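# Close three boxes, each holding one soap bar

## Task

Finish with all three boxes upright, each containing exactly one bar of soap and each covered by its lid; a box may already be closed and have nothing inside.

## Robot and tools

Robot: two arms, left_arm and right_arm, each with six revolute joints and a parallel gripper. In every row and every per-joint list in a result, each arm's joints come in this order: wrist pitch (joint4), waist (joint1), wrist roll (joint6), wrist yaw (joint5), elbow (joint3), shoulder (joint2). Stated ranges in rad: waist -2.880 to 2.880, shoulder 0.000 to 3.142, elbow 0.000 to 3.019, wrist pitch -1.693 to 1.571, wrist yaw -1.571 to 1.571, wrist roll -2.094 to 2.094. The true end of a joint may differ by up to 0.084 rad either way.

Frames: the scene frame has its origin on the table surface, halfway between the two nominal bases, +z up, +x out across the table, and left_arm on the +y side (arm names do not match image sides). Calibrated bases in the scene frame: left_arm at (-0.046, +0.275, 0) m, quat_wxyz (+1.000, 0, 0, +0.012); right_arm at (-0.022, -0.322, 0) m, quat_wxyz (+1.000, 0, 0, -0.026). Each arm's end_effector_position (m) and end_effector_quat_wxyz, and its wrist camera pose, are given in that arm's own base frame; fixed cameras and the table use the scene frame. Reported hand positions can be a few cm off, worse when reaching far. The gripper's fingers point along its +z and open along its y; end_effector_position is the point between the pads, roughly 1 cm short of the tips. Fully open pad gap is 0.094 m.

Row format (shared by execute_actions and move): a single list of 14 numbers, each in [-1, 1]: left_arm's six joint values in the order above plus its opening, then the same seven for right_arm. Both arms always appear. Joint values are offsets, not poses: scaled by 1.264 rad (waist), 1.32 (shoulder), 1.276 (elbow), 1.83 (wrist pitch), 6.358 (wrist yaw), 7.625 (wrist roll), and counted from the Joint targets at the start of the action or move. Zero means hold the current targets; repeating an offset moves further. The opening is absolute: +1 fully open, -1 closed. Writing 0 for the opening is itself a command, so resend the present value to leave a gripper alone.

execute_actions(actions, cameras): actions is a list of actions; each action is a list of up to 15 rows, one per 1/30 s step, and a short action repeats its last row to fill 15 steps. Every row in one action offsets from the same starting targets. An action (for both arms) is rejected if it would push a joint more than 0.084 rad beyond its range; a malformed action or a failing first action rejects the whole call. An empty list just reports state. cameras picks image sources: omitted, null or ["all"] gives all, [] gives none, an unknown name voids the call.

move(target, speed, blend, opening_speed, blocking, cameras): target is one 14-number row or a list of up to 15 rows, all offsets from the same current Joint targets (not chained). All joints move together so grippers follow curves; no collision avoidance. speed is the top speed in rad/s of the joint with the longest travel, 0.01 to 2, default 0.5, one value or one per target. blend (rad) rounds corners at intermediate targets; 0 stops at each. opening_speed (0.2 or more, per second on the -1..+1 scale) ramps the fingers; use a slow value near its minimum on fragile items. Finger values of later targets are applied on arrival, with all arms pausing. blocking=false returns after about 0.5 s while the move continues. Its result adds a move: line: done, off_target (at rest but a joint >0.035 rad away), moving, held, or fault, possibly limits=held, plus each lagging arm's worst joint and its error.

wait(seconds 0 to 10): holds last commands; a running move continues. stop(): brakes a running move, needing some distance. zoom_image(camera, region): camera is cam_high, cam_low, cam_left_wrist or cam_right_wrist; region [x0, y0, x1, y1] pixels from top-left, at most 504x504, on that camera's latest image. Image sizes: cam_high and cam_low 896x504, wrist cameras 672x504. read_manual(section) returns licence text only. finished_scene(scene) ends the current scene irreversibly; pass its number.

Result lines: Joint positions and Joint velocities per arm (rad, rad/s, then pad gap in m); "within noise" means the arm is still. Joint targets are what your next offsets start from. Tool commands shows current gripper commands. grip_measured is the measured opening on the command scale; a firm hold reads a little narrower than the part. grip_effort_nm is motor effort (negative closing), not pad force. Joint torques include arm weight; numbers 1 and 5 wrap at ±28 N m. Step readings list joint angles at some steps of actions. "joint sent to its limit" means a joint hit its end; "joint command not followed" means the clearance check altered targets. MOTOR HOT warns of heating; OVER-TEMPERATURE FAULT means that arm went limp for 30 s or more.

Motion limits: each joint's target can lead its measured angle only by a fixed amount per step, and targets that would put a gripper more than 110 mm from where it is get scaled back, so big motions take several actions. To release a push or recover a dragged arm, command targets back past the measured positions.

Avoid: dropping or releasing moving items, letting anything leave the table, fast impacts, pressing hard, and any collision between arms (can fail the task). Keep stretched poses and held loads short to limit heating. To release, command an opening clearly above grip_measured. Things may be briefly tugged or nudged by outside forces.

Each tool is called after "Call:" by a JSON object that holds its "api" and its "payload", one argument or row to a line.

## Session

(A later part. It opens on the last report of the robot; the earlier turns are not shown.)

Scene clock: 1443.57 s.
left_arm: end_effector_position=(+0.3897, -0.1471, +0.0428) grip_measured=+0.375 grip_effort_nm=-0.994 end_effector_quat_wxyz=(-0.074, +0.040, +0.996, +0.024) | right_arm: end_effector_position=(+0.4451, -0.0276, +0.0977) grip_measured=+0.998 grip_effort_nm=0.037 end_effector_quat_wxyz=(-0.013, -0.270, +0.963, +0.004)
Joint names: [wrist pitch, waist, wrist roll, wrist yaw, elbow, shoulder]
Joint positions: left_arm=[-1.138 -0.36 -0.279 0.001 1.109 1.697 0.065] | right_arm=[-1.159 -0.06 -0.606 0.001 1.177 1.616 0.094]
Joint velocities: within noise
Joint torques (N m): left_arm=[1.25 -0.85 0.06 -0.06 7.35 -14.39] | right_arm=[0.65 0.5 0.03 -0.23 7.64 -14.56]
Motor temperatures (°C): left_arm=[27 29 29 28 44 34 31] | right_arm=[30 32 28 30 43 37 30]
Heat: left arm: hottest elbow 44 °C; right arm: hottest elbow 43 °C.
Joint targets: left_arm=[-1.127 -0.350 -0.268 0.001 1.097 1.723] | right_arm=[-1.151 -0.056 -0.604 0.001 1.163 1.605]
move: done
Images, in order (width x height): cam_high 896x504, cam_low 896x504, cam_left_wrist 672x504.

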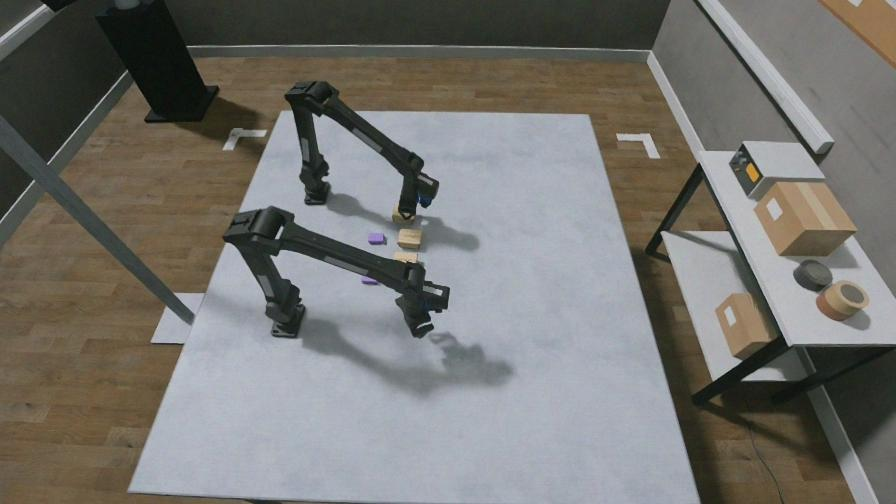

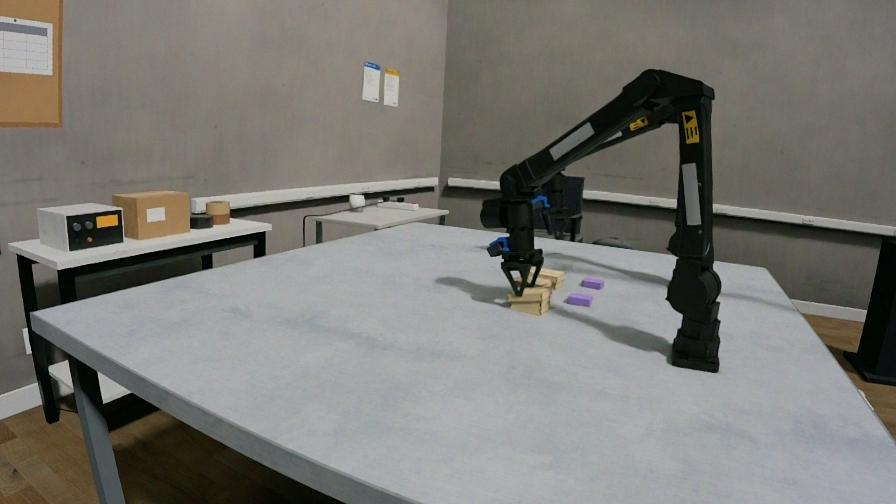

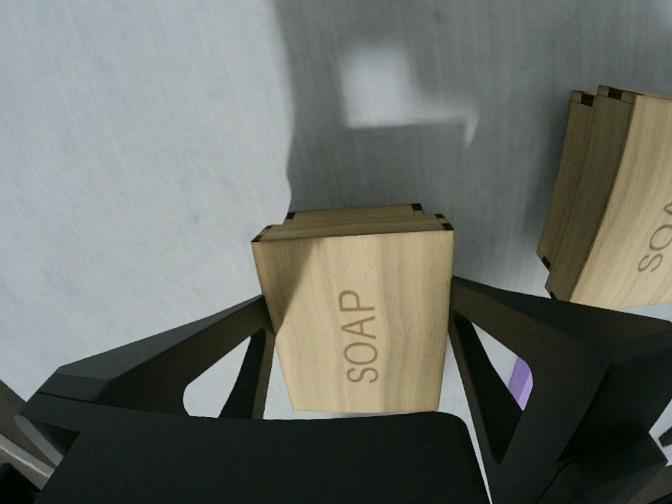

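Call:
{"api": "move", "payload": {
  "target": [
    [0,0,0,0,0.0353,0,0.2,0,0,0,0,0,0,1],
    [-0.0787,0,0,0,0.0933,-0.0803,0.2,0,0,0,0,0,0,1],
    [0.0087,0,0,0,-0.027,-0.1598,0.2,0,0,0,0,0,0,1]
  ],
  "blend": 0.01,
  "speed": 0.12
}}

Call:
{"api": "zoom_image", "payload": {
  "camera": "cam_low",
  "region": [490, 240, 560, 320]
}}

Call:
{"api": "zoom_image", "payload": {
  "camera": "cam_high",
  "region": [375, 185, 445, 245]
}}

Call:
{"api": "zoom_image", "payload": {
  "camera": "cam_left_wrist",
  "region": [200, 130, 480, 348]
}}

Scene clock: 1522.03 s.
left_arm: end_effector_position=(+0.3886, -0.1467, +0.0977) grip_measured=+0.372 grip_effort_nm=-1.048 end_effector_quat_wxyz=(-0.004, +0.041, +0.999, +0.001) | right_arm: end_effector_position=(+0.4451, -0.0276, +0.0977) grip_measured=+0.998 grip_effort_nm=0.042 end_effector_quat_wxyz=(-0.013, -0.270, +0.963, +0.004)
Joint names: [wrist pitch, waist, wrist roll, wrist yaw, elbow, shoulder]
Joint positions: left_arm=[-1.124 -0.36 -0.279 0.001 1.075 1.531 0.064] | right_arm=[-1.159 -0.06 -0.606 0.001 1.177 1.616 0.094]
Joint velocities: within noise
Joint torques (N m): left_arm=[1.54 -0.79 0.06 -0.06 8.39 -16.56] | right_arm=[0.66 0.5 0.04 -0.23 7.62 -14.51]
Motor temperatures (°C): left_arm=[27 28 29 28 41 35 33] | right_arm=[30 32 28 30 43 37 30]
Heat: left arm: hottest elbow 41 °C; right arm: hottest elbow 43 °C.
Joint targets: left_arm=[-1.111 -0.350 -0.268 0.001 1.063 1.512] | right_arm=[-1.151 -0.056 -0.604 0.001 1.163 1.605]
move: done

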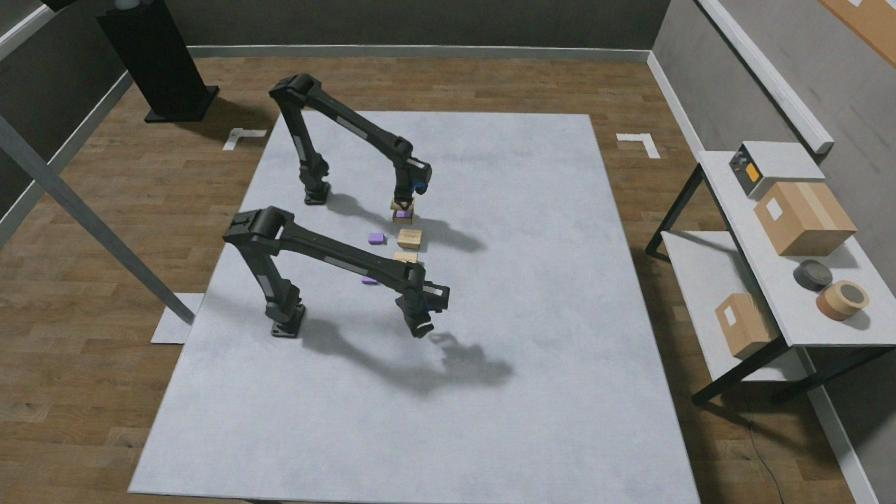

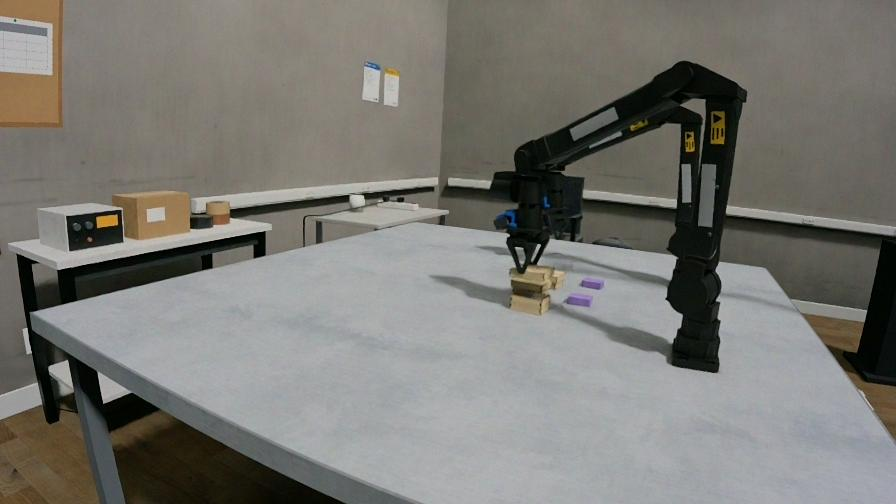

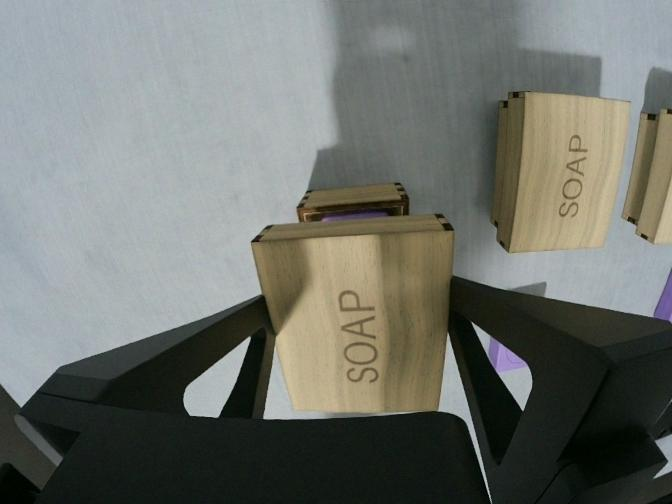

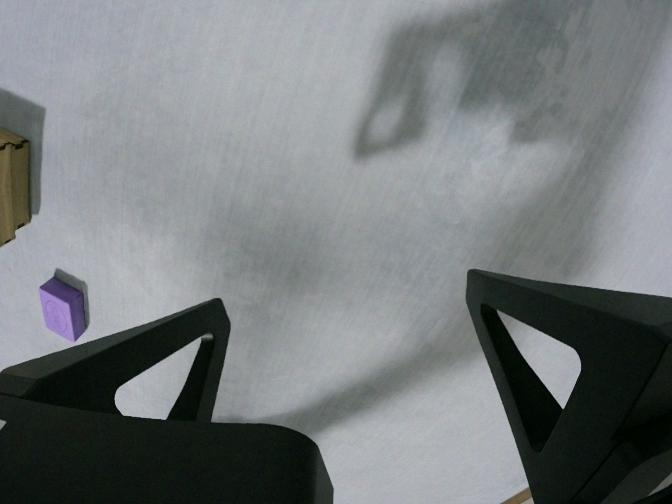

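Scaled by 6.300 from the camera's 896x504 image, which has a finer 1280x720 frame.

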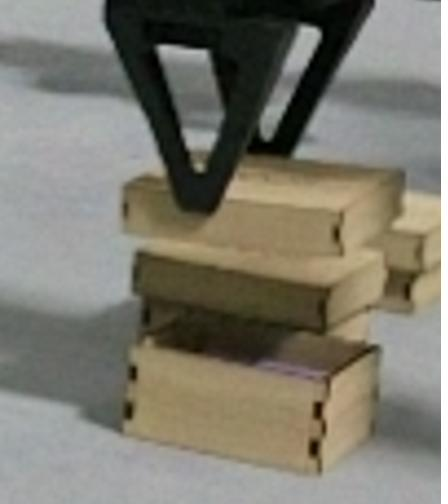

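Scaled by 7.200 from the camera's 896x504 image, which has a finer 1280x720 frame.

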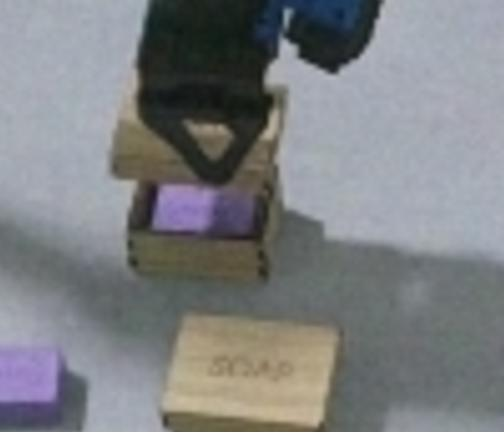

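Scaled by 1.800 from the camera's 672x504 image, which has a finer 960x720 frame.

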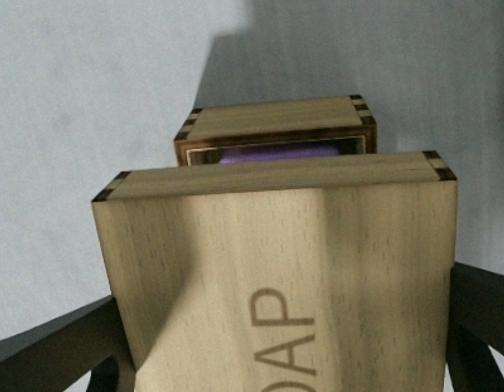

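Call:
{"api": "move", "payload": {
  "target": [0.0546,0,0,0,-0.0415,0.0689,0.2,0,0,0,0,0,0,1],
  "speed": 0.15,
  "cameras": ["cam_low","cam_left_wrist"]
}}

Call:
{"api": "zoom_image", "payload": {
  "camera": "cam_low",
  "region": [495, 260, 555, 320]
}}

Call:
{"api": "zoom_image", "payload": {
  "camera": "cam_left_wrist",
  "region": [230, 150, 480, 338]
}}

Scene clock: 1567.30 s.
left_arm: end_effector_position=(+0.3864, -0.1458, +0.0579) grip_measured=+0.372 grip_effort_nm=-1.043 end_effector_quat_wxyz=(-0.008, +0.041, +0.999, +0.003) | right_arm: end_effector_position=(+0.4451, -0.0276, +0.0977) grip_measured=+0.998 grip_effort_nm=0.037 end_effector_quat_wxyz=(-0.013, -0.270, +0.963, +0.004)
Joint names: [wrist pitch, waist, wrist roll, wrist yaw, elbow, shoulder]
Joint positions: left_arm=[-1.023 -0.36 -0.279 0.001 1.019 1.584 0.064] | right_arm=[-1.159 -0.06 -0.606 0.001 1.177 1.616 0.094]
Joint velocities: within noise
Joint torques (N m): left_arm=[1.58 -0.85 0.06 -0.06 7.97 -13.27] | right_arm=[0.66 0.5 0.04 -0.22 7.64 -14.56]
Motor temperatures (°C): left_arm=[27 28 29 28 41 35 33] | right_arm=[30 32 28 30 43 37 30]
Heat: left arm: hottest elbow 41 °C; right arm: hottest elbow 43 °C.
Joint targets: left_arm=[-1.011 -0.350 -0.268 0.001 1.010 1.603] | right_arm=[-1.151 -0.056 -0.604 0.001 1.163 1.605]
move: done
Images, in order (width x height): cam_low 896x504, cam_left_wrist 672x504.

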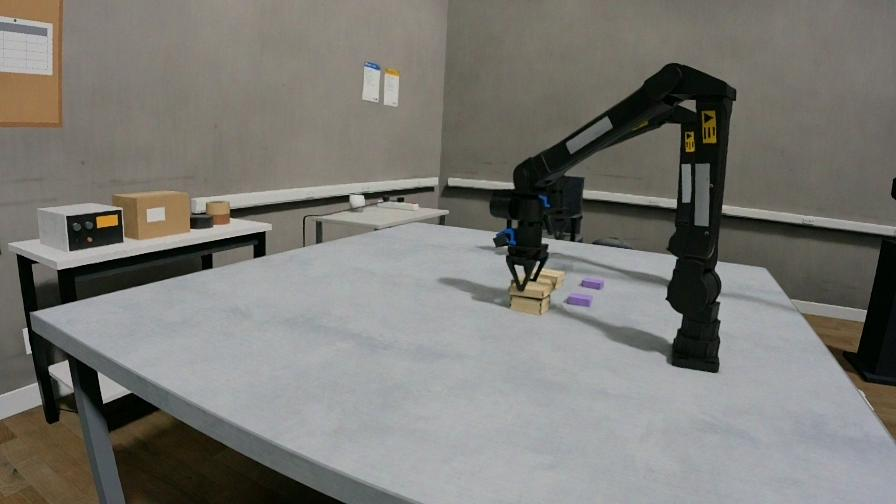

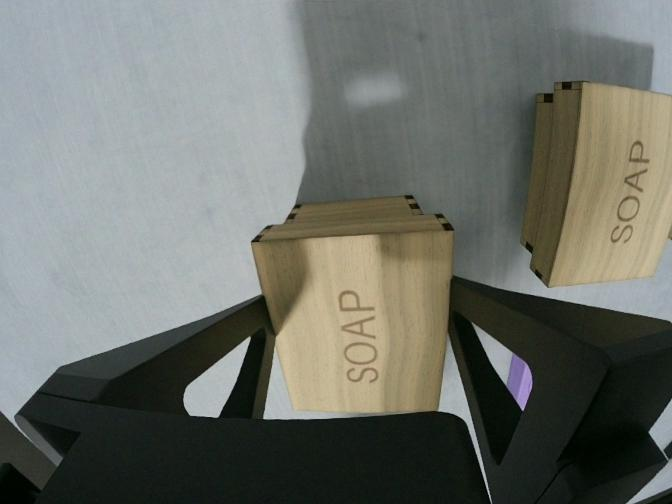

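Scaled by 8.400 from the camera's 896x504 image, which has a finer 1280x720 frame.

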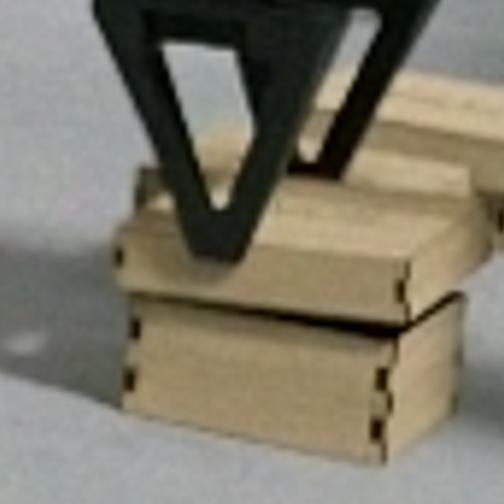

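Scaled by 2.016 from the camera's 672x504 image, which has a finer 960x720 frame.

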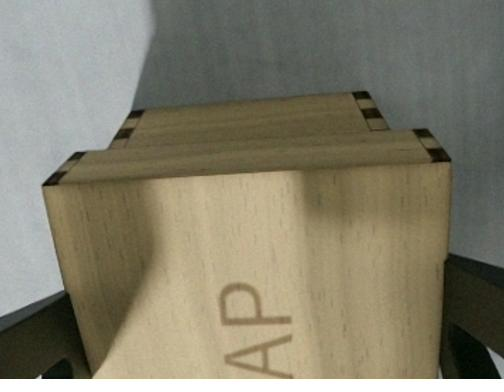

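Call:
{"api": "move", "payload": {
  "target": [
    [0,0,0,0,0.06,0,0.2,0,0,0,0,0,0,1],
    [-0.0003,0,0,0,0.0032,0.0028,0.2,0,0,0,0,0,0,1]
  ],
  "speed": 0.15,
  "cameras": ["cam_low"]
}}

Call:
{"api": "zoom_image", "payload": {
  "camera": "cam_low",
  "region": [495, 260, 555, 320]
}}

Scene clock: 1594.27 s.
left_arm: end_effector_position=(+0.3897, -0.1471, +0.0604) grip_measured=+0.372 grip_effort_nm=-1.048 end_effector_quat_wxyz=(-0.005, +0.041, +0.999, +0.001) | right_arm: end_effector_position=(+0.4451, -0.0276, +0.0977) grip_measured=+0.998 grip_effort_nm=0.032 end_effector_quat_wxyz=(-0.013, -0.270, +0.963, +0.004)
Joint names: [wrist pitch, waist, wrist roll, wrist yaw, elbow, shoulder]
Joint positions: left_arm=[-1.023 -0.36 -0.279 0.001 1.027 1.584 0.064] | right_arm=[-1.159 -0.06 -0.606 0.001 1.177 1.616 0.094]
Joint velocities: within noise
Joint torques (N m): left_arm=[1.55 -0.85 0.06 -0.06 7.77 -13.22] | right_arm=[0.66 0.44 0.03 -0.22 7.62 -14.56]
Motor temperatures (°C): left_arm=[27 28 29 28 41 35 33] | right_arm=[30 32 28 30 43 37 30]
Heat: left arm: hottest elbow 41 °C; right arm: hottest elbow 43 °C.
Joint targets: left_arm=[-1.012 -0.350 -0.268 0.001 1.014 1.607] | right_arm=[-1.151 -0.056 -0.604 0.001 1.163 1.605]
move: done
Images, in order (width x height): cam_low 896x504.

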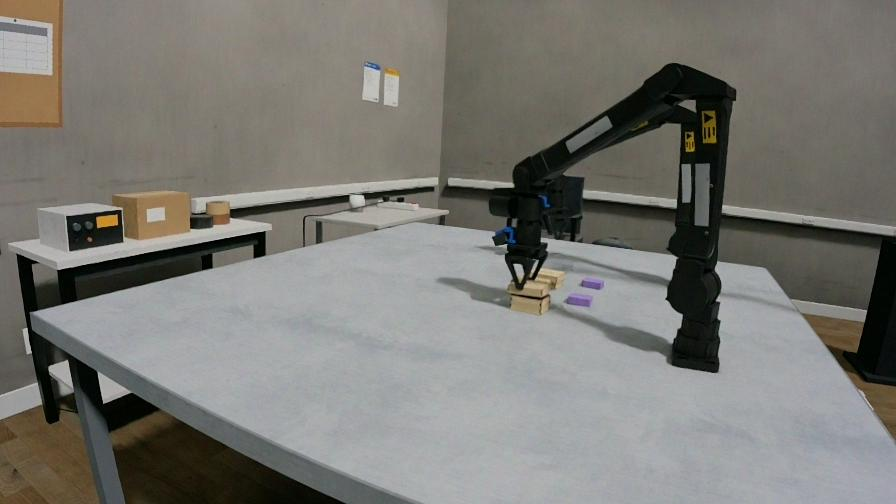

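Scaled by 8.400 from the camera's 896x504 image, which has a finer 1280x720 frame.

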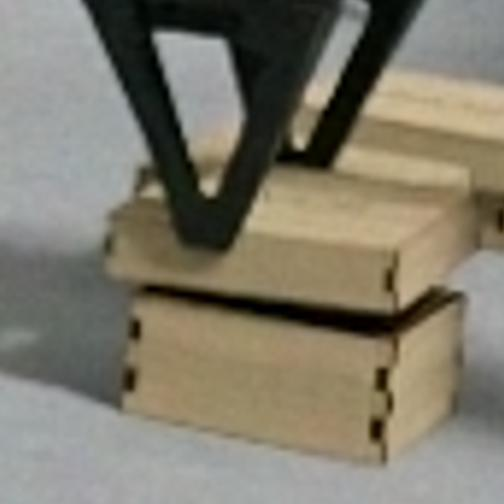

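Call:
{"api": "move", "payload": {
  "target": [0.0048,0,0,0,-0.0075,0,0.2,0,0,0,0,0,0,1],
  "speed": 0.1,
  "cameras": ["cam_low"]
}}

Call:
{"api": "zoom_image", "payload": {
  "camera": "cam_low",
  "region": [495, 260, 555, 320]
}}

Scene clock: 1610.63 s.
left_arm: end_effector_position=(+0.3869, -0.1460, +0.0569) grip_measured=+0.372 grip_effort_nm=-1.038 end_effector_quat_wxyz=(-0.006, +0.041, +0.999, +0.002) | right_arm: end_effector_position=(+0.4451, -0.0276, +0.0977) grip_measured=+0.998 grip_effort_nm=0.037 end_effector_quat_wxyz=(-0.013, -0.270, +0.963, +0.004)
Joint names: [wrist pitch, waist, wrist roll, wrist yaw, elbow, shoulder]
Joint positions: left_arm=[-1.015 -0.36 -0.279 0.001 1.016 1.584 0.064] | right_arm=[-1.159 -0.06 -0.606 0.001 1.177 1.616 0.094]
Joint velocities: within noise
Joint torques (N m): left_arm=[1.55 -0.79 0.06 -0.06 7.68 -13.1] | right_arm=[0.66 0.5 0.03 -0.23 7.64 -14.56]
Motor temperatures (°C): left_arm=[27 28 29 28 42 35 33] | right_arm=[30 32 28 30 43 37 30]
Heat: left arm: hottest elbow 42 °C; right arm: hottest elbow 43 °C.
Joint targets: left_arm=[-1.003 -0.350 -0.268 0.001 1.004 1.607] | right_arm=[-1.151 -0.056 -0.604 0.001 1.163 1.605]
move: done
Images, in order (width x height): cam_low 896x504.

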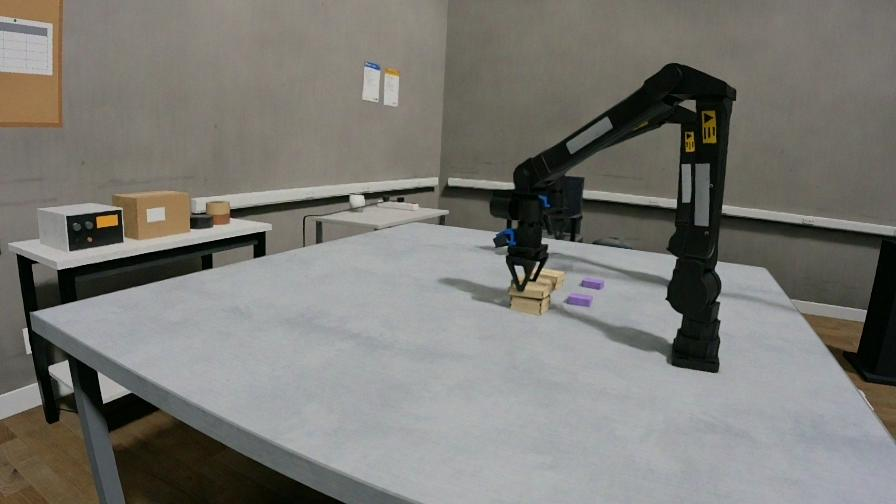

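Scaled by 8.400 from the camera's 896x504 image, which has a finer 1280x720 frame.

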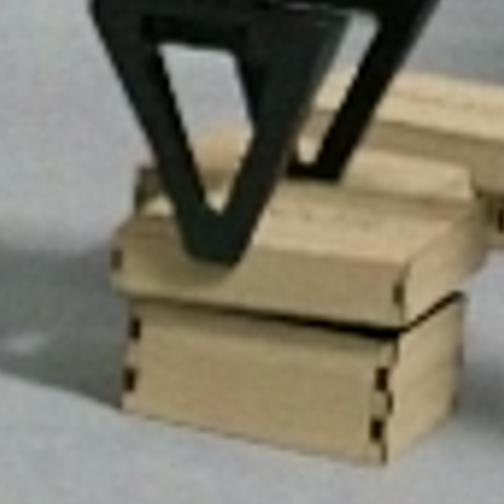

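Call:
{"api": "move", "payload": {
  "target": [0.0086,0,0,0,-0.0045,0.0080,0.2,0,0,0,0,0,0,1],
  "speed": 0.08,
  "cameras": ["cam_low"]
}}

Call:
{"api": "zoom_image", "payload": {
  "camera": "cam_low",
  "region": [495, 260, 555, 320]
}}

Scene clock: 1619.70 s.
left_arm: end_effector_position=(+0.3895, -0.1470, +0.0560) grip_measured=+0.372 grip_effort_nm=-1.043 end_effector_quat_wxyz=(-0.001, +0.041, +0.999, +0.000) | right_arm: end_effector_position=(+0.4451, -0.0276, +0.0977) grip_measured=+0.998 grip_effort_nm=0.032 end_effector_quat_wxyz=(-0.013, -0.270, +0.963, +0.004)
Joint names: [wrist pitch, waist, wrist roll, wrist yaw, elbow, shoulder]
Joint positions: left_arm=[-1.003 -0.36 -0.279 0.001 1.015 1.586 0.064] | right_arm=[-1.159 -0.06 -0.606 0.001 1.177 1.616 0.094]
Joint velocities: within noise
Joint torques (N m): left_arm=[1.78 -0.85 0.06 -0.06 7.24 -12.34] | right_arm=[0.66 0.44 0.04 -0.22 7.64 -14.56]
Motor temperatures (°C): left_arm=[27 28 29 28 42 35 33] | right_arm=[30 32 28 30 43 37 30]
Heat: left arm: hottest elbow 42 °C; right arm: hottest elbow 43 °C.
Joint targets: left_arm=[-0.987 -0.350 -0.268 0.001 0.998 1.618] | right_arm=[-1.151 -0.056 -0.604 0.001 1.163 1.605]
move: done
Images, in order (width x height): cam_low 896x504.

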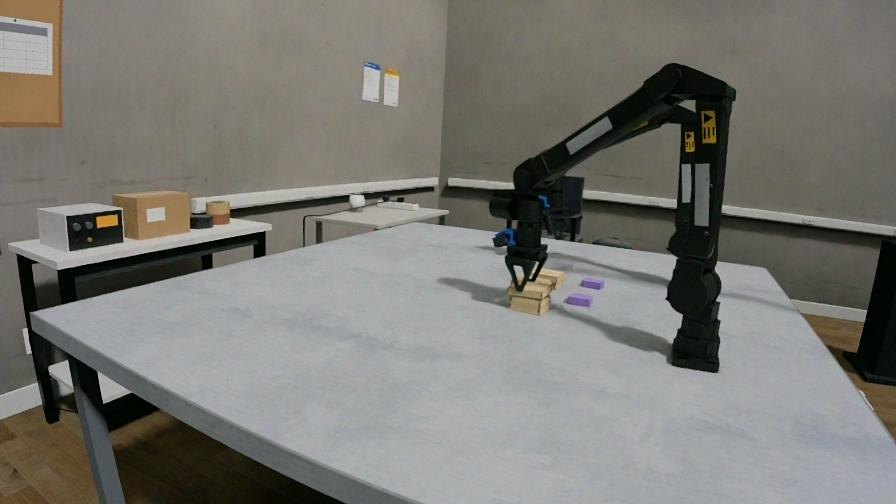

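Scaled by 8.400 from the camera's 896x504 image, which has a finer 1280x720 frame.

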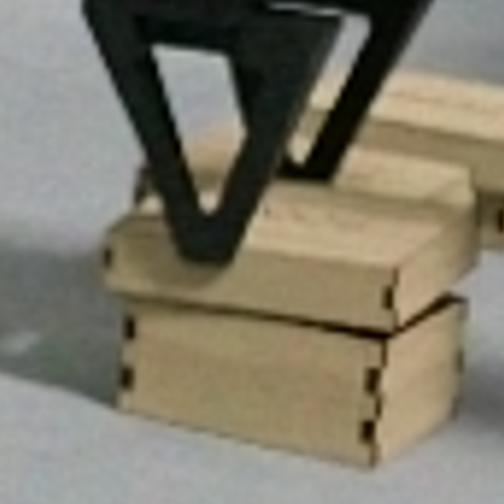

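Call:
{"api": "move", "payload": {
  "target": [
    [-0.0164,0,0,0,0.0627,0,0.2,0,0,0,0,0,0,1],
    [-0.1055,0,0,0,0.158,0.023,0.2,0,0,0,0,0,0,1],
    [-0.1055,0,0,0,0.094,0.0504,0.2,0,0,0,0,0,0,1]
  ],
  "blend": 0.01,
  "speed": 0.12,
  "cameras": ["cam_low","cam_left_wrist"]
}}

Call:
{"api": "zoom_image", "payload": {
  "camera": "cam_low",
  "region": [495, 260, 555, 320]
}}

Call:
{"api": "zoom_image", "payload": {
  "camera": "cam_left_wrist",
  "region": [230, 150, 480, 338]
}}

Scene clock: 1679.33 s.
left_arm: end_effector_position=(+0.3940, -0.1487, +0.0650) grip_measured=+0.372 grip_effort_nm=-1.043 end_effector_quat_wxyz=(-0.061, +0.040, +0.997, +0.020) | right_arm: end_effector_position=(+0.4451, -0.0276, +0.0977) grip_measured=+0.998 grip_effort_nm=0.037 end_effector_quat_wxyz=(-0.013, -0.270, +0.963, +0.004)
Joint names: [wrist pitch, waist, wrist roll, wrist yaw, elbow, shoulder]
Joint positions: left_arm=[-1.169 -0.36 -0.279 0.001 1.129 1.659 0.064] | right_arm=[-1.159 -0.06 -0.606 0.001 1.177 1.616 0.094]
Joint velocities: within noise
Joint torques (N m): left_arm=[0.38 -0.91 0.06 -0.06 7.8 -14.1] | right_arm=[0.66 0.44 0.03 -0.22 7.64 -14.56]
Motor temperatures (°C): left_arm=[27 28 29 28 42 35 33] | right_arm=[30 32 28 30 43 37 30]
Heat: left arm: hottest elbow 42 °C; right arm: hottest elbow 43 °C.
Joint targets: left_arm=[-1.180 -0.350 -0.268 0.001 1.118 1.684] | right_arm=[-1.151 -0.056 -0.604 0.001 1.163 1.605]
move: done
Images, in order (width x height): cam_low 896x504, cam_left_wrist 672x504.

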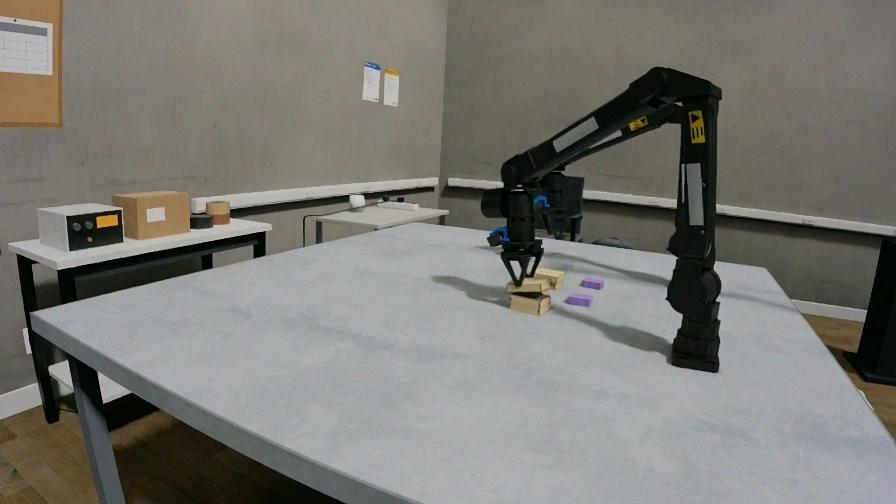

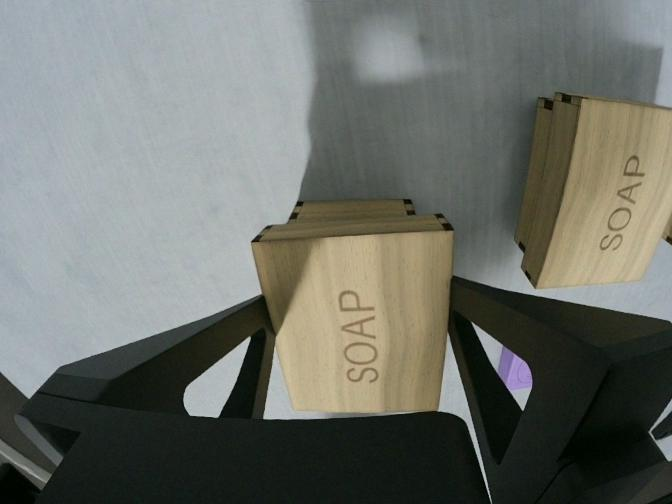

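Scaled by 8.400 from the camera's 896x504 image, which has a finer 1280x720 frame.

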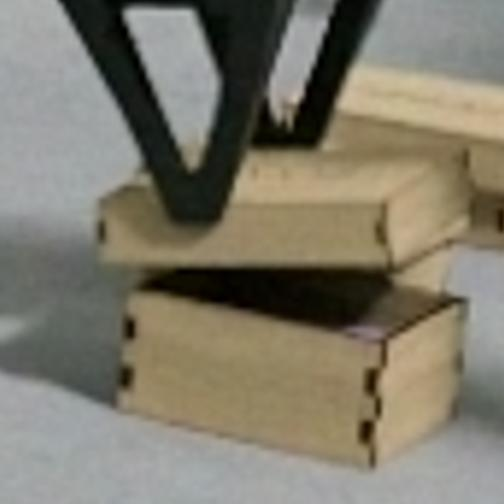

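Scaled by 2.016 from the camera's 672x504 image, which has a finer 960x720 frame.

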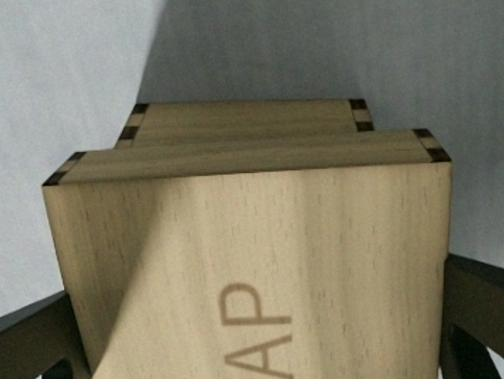

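Call:
{"api": "move", "payload": {
  "target": [0,0,0.0095,0,0,0,0.2,0,0,0,0,0,0,1],
  "speed": 0.12,
  "cameras": ["cam_low","cam_left_wrist"]
}}

Call:
{"api": "zoom_image", "payload": {
  "camera": "cam_low",
  "region": [495, 260, 555, 320]
}}

Call:
{"api": "zoom_image", "payload": {
  "camera": "cam_left_wrist",
  "region": [230, 150, 480, 338]
}}

Scene clock: 1696.87 s.
left_arm: end_effector_position=(+0.3940, -0.1487, +0.0650) grip_measured=+0.372 grip_effort_nm=-1.043 end_effector_quat_wxyz=(-0.061, +0.075, +0.995, +0.018) | right_arm: end_effector_position=(+0.4451, -0.0276, +0.0977) grip_measured=+0.998 grip_effort_nm=0.037 end_effector_quat_wxyz=(-0.013, -0.270, +0.963, +0.004)
Joint names: [wrist pitch, waist, wrist roll, wrist yaw, elbow, shoulder]
Joint positions: left_arm=[-1.169 -0.36 -0.21 0.001 1.129 1.659 0.064] | right_arm=[-1.159 -0.06 -0.606 0.001 1.177 1.616 0.094]
Joint velocities: within noise
Joint torques (N m): left_arm=[0.39 -0.79 0.1 -0.05 7.77 -14.27] | right_arm=[0.66 0.44 0.04 -0.23 7.62 -14.51]
Motor temperatures (°C): left_arm=[27 28 29 28 42 35 33] | right_arm=[30 32 28 30 43 37 30]
Heat: left arm: hottest elbow 42 °C; right arm: hottest elbow 43 °C.
Joint targets: left_arm=[-1.180 -0.350 -0.196 0.001 1.118 1.684] | right_arm=[-1.151 -0.056 -0.604 0.001 1.163 1.605]
move: done
Images, in order (width x height): cam_low 896x504, cam_left_wrist 672x504.

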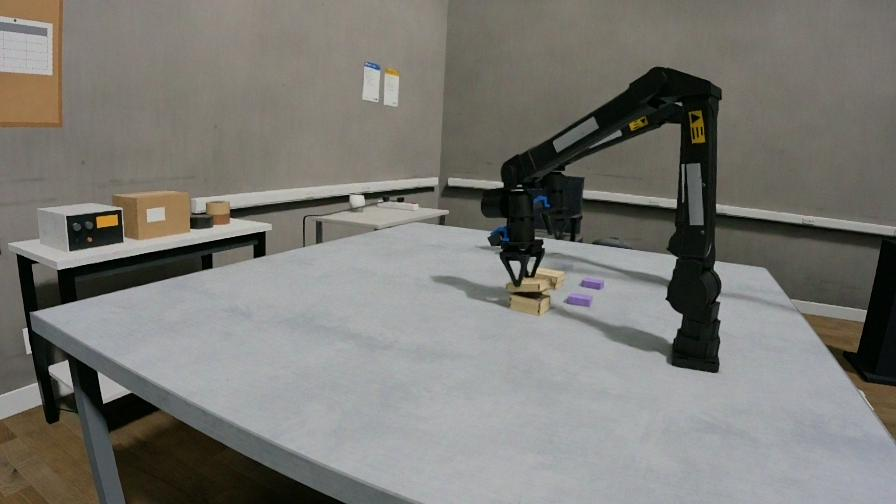

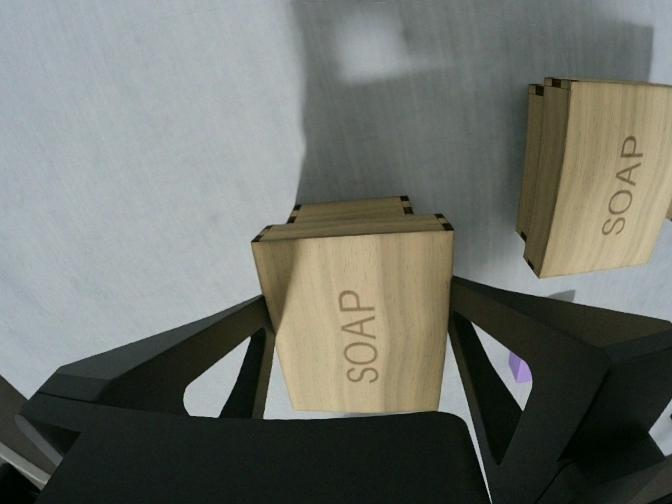

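Scaled by 8.400 from the camera's 896x504 image, which has a finer 1280x720 frame.

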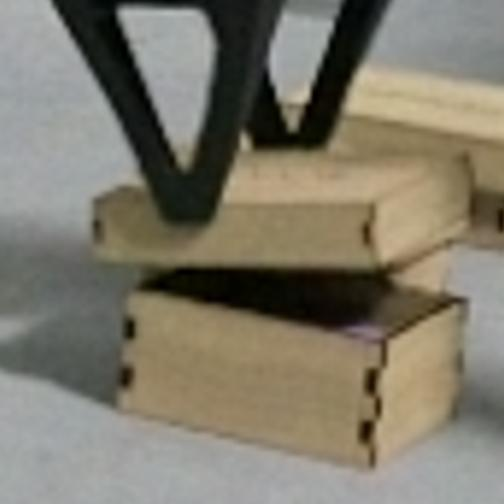

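Scaled by 2.016 from the camera's 672x504 image, which has a finer 960x720 frame.

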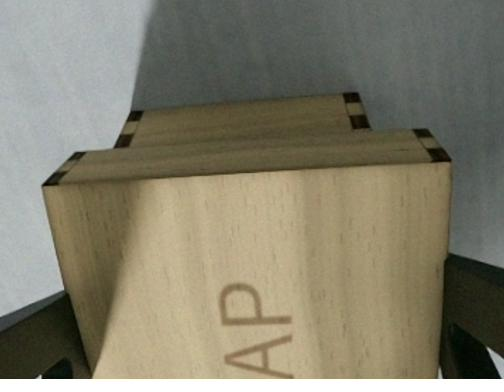

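Call:
{"api": "move", "payload": {
  "target": [0.0322,0.0025,0,0,-0.0133,0.0152,0.2,0,0,0,0,0,0,1],
  "speed": 0.1,
  "cameras": ["cam_low","cam_left_wrist"]
}}

Call:
{"api": "zoom_image", "payload": {
  "camera": "cam_low",
  "region": [495, 260, 555, 320]
}}

Call:
{"api": "zoom_image", "payload": {
  "camera": "cam_left_wrist",
  "region": [230, 150, 480, 338]
}}

Scene clock: 1718.80 s.
left_arm: end_effector_position=(+0.3965, -0.1486, +0.0565) grip_measured=+0.372 grip_effort_nm=-1.038 end_effector_quat_wxyz=(-0.056, +0.074, +0.996, +0.017) | right_arm: end_effector_position=(+0.4451, -0.0276, +0.0977) grip_measured=+0.998 grip_effort_nm=0.032 end_effector_quat_wxyz=(-0.013, -0.270, +0.963, +0.004)
Joint names: [wrist pitch, waist, wrist roll, wrist yaw, elbow, shoulder]
Joint positions: left_arm=[-1.137 -0.358 -0.209 0 1.119 1.67 0.064] | right_arm=[-1.159 -0.06 -0.606 0.001 1.177 1.616 0.094]
Joint velocities: within noise
Joint torques (N m): left_arm=[1.61 -0.85 0.09 -0.02 7.1 -13.57] | right_arm=[0.65 0.5 0.04 -0.23 7.64 -14.56]
Motor temperatures (°C): left_arm=[27 28 29 28 41 34 33] | right_arm=[30 32 28 30 43 37 30]
Heat: left arm: hottest elbow 41 °C; right arm: hottest elbow 43 °C.
Joint targets: left_arm=[-1.121 -0.347 -0.196 0.001 1.101 1.704] | right_arm=[-1.151 -0.056 -0.604 0.001 1.163 1.605]
move: done
Images, in order (width x height): cam_low 896x504, cam_left_wrist 672x504.

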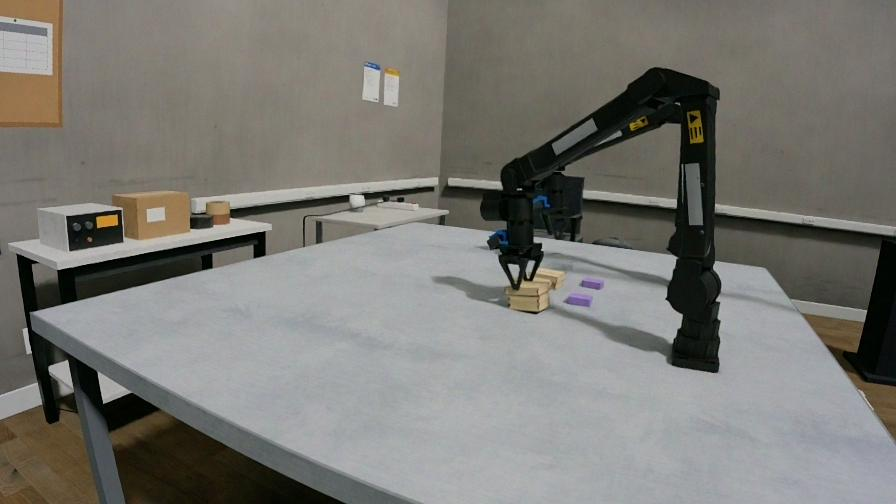

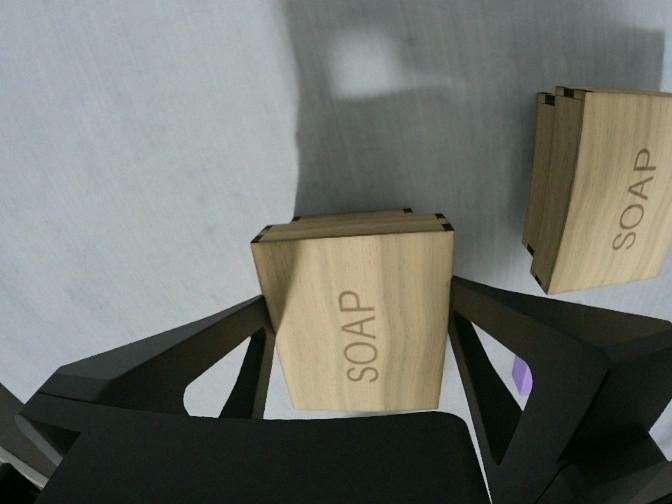

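Scaled by 8.400 from the camera's 896x504 image, which has a finer 1280x720 frame.

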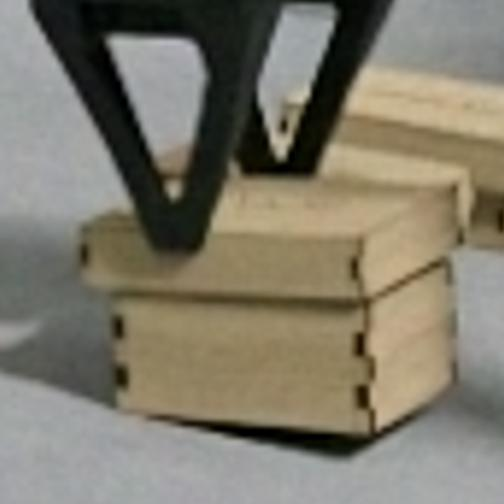

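Scaled by 2.016 from the camera's 672x504 image, which has a finer 960x720 frame.

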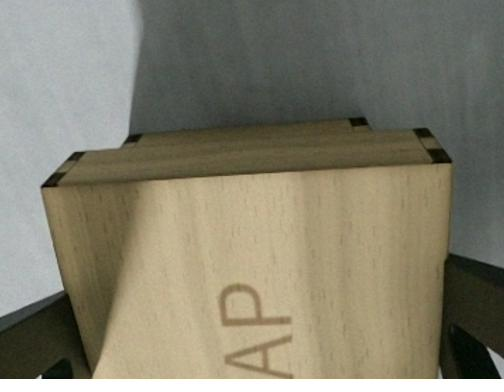

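Call:
{"api": "move", "payload": {
  "target": [
    [0,0,0,0,0.047,0,0.2,0,0,0,0,0,0,1],
    [-0.0322,0.0032,0,0,0.0776,-0.0424,0.2,0,0,0,0,0,0,1],
    [-0.0322,0.0032,0,0,0.0133,-0.0152,0.2,0,0,0,0,0,0,1]
  ],
  "blend": 0.01,
  "speed": 0.12,
  "cameras": ["cam_low","cam_left_wrist","cam_high"]
}}

Call:
{"api": "zoom_image", "payload": {
  "camera": "cam_low",
  "region": [495, 260, 555, 320]
}}

Call:
{"api": "zoom_image", "payload": {
  "camera": "cam_left_wrist",
  "region": [230, 150, 480, 338]
}}

Call:
{"api": "zoom_image", "payload": {
  "camera": "cam_high",
  "region": [385, 195, 435, 235]
}}

Scene clock: 1763.63 s.
left_arm: end_effector_position=(+0.3940, -0.1465, +0.0606) grip_measured=+0.372 grip_effort_nm=-1.038 end_effector_quat_wxyz=(-0.066, +0.073, +0.995, +0.019) | right_arm: end_effector_position=(+0.4451, -0.0276, +0.0977) grip_measured=+0.998 grip_effort_nm=0.032 end_effector_quat_wxyz=(-0.013, -0.270, +0.963, +0.004)
Joint names: [wrist pitch, waist, wrist roll, wrist yaw, elbow, shoulder]
Joint positions: left_arm=[-1.169 -0.355 -0.209 0 1.129 1.67 0.064] | right_arm=[-1.159 -0.06 -0.606 0.001 1.177 1.616 0.094]
Joint velocities: within noise
Joint torques (N m): left_arm=[0.36 -0.67 0.09 -0.02 7.72 -15.33] | right_arm=[0.65 0.5 0.03 -0.23 7.64 -14.56]
Motor temperatures (°C): left_arm=[27 28 29 28 40 35 33] | right_arm=[30 32 28 30 43 37 30]
Heat: left arm: hottest elbow 40 °C; right arm: hottest elbow 43 °C.
Joint targets: left_arm=[-1.180 -0.343 -0.196 0.001 1.118 1.684] | right_arm=[-1.151 -0.056 -0.604 0.001 1.163 1.605]
move: done
Images, in order (width x height): cam_high 896x504, cam_low 896x504, cam_left_wrist 672x504.

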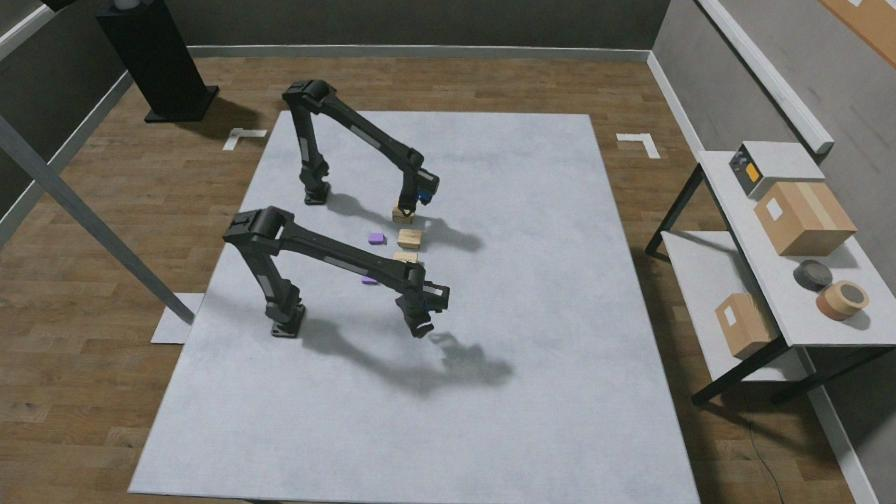

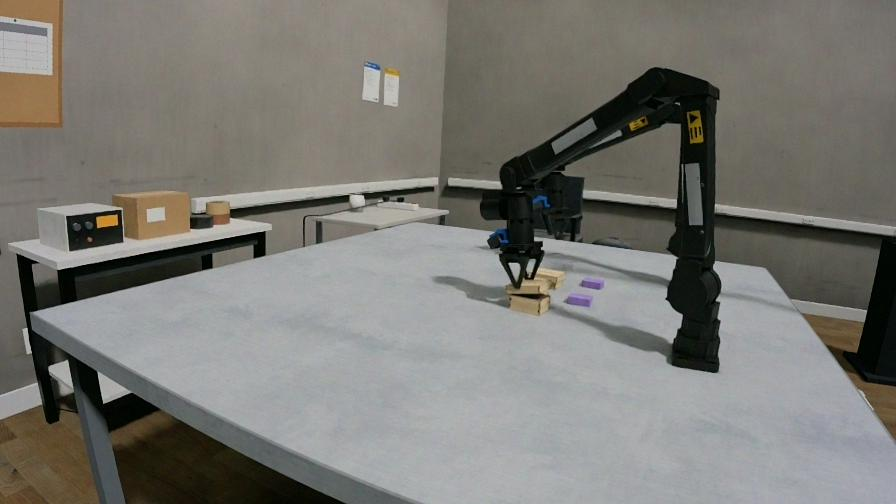

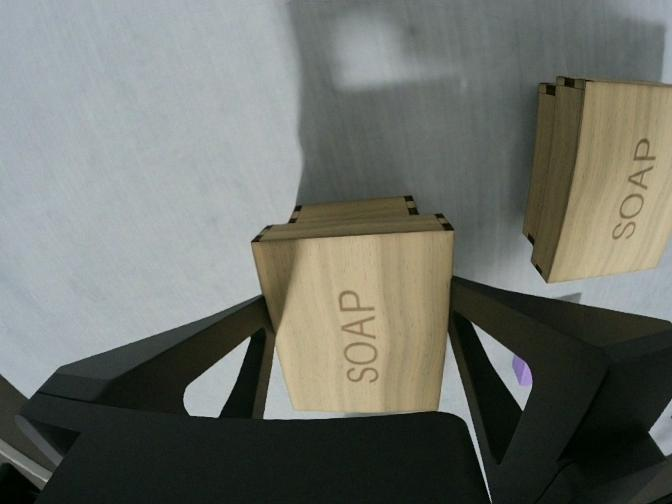

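Scaled by 8.400 from the camera's 896x504 image, which has a finer 1280x720 frame.

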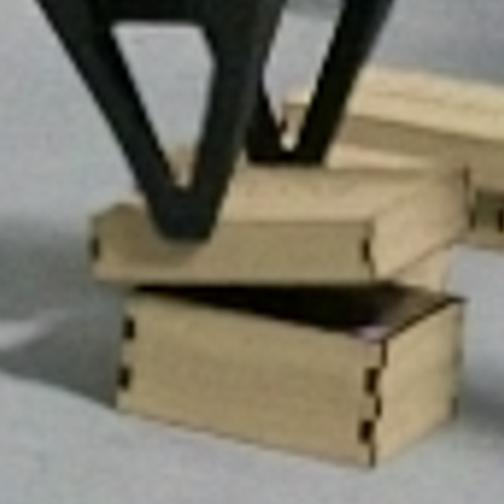

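Scaled by 2.016 from the camera's 672x504 image, which has a finer 960x720 frame.

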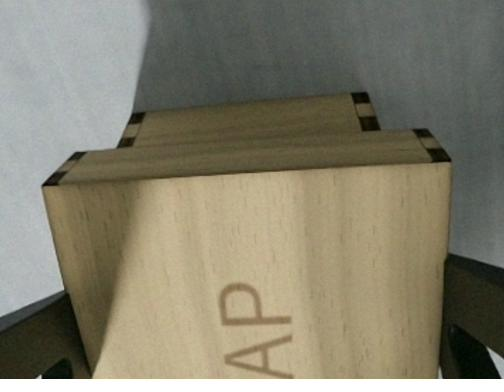

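Scaled by 10.080 from the camera's 896x504 image, which has a finer 1280x720 frame.

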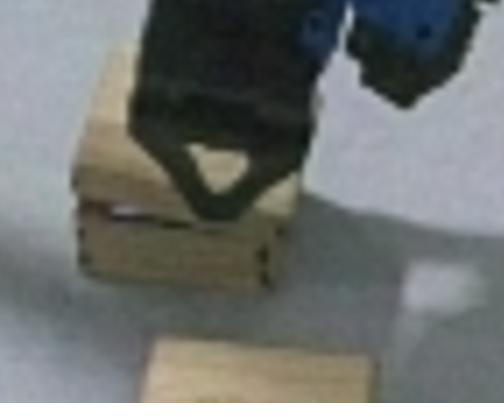

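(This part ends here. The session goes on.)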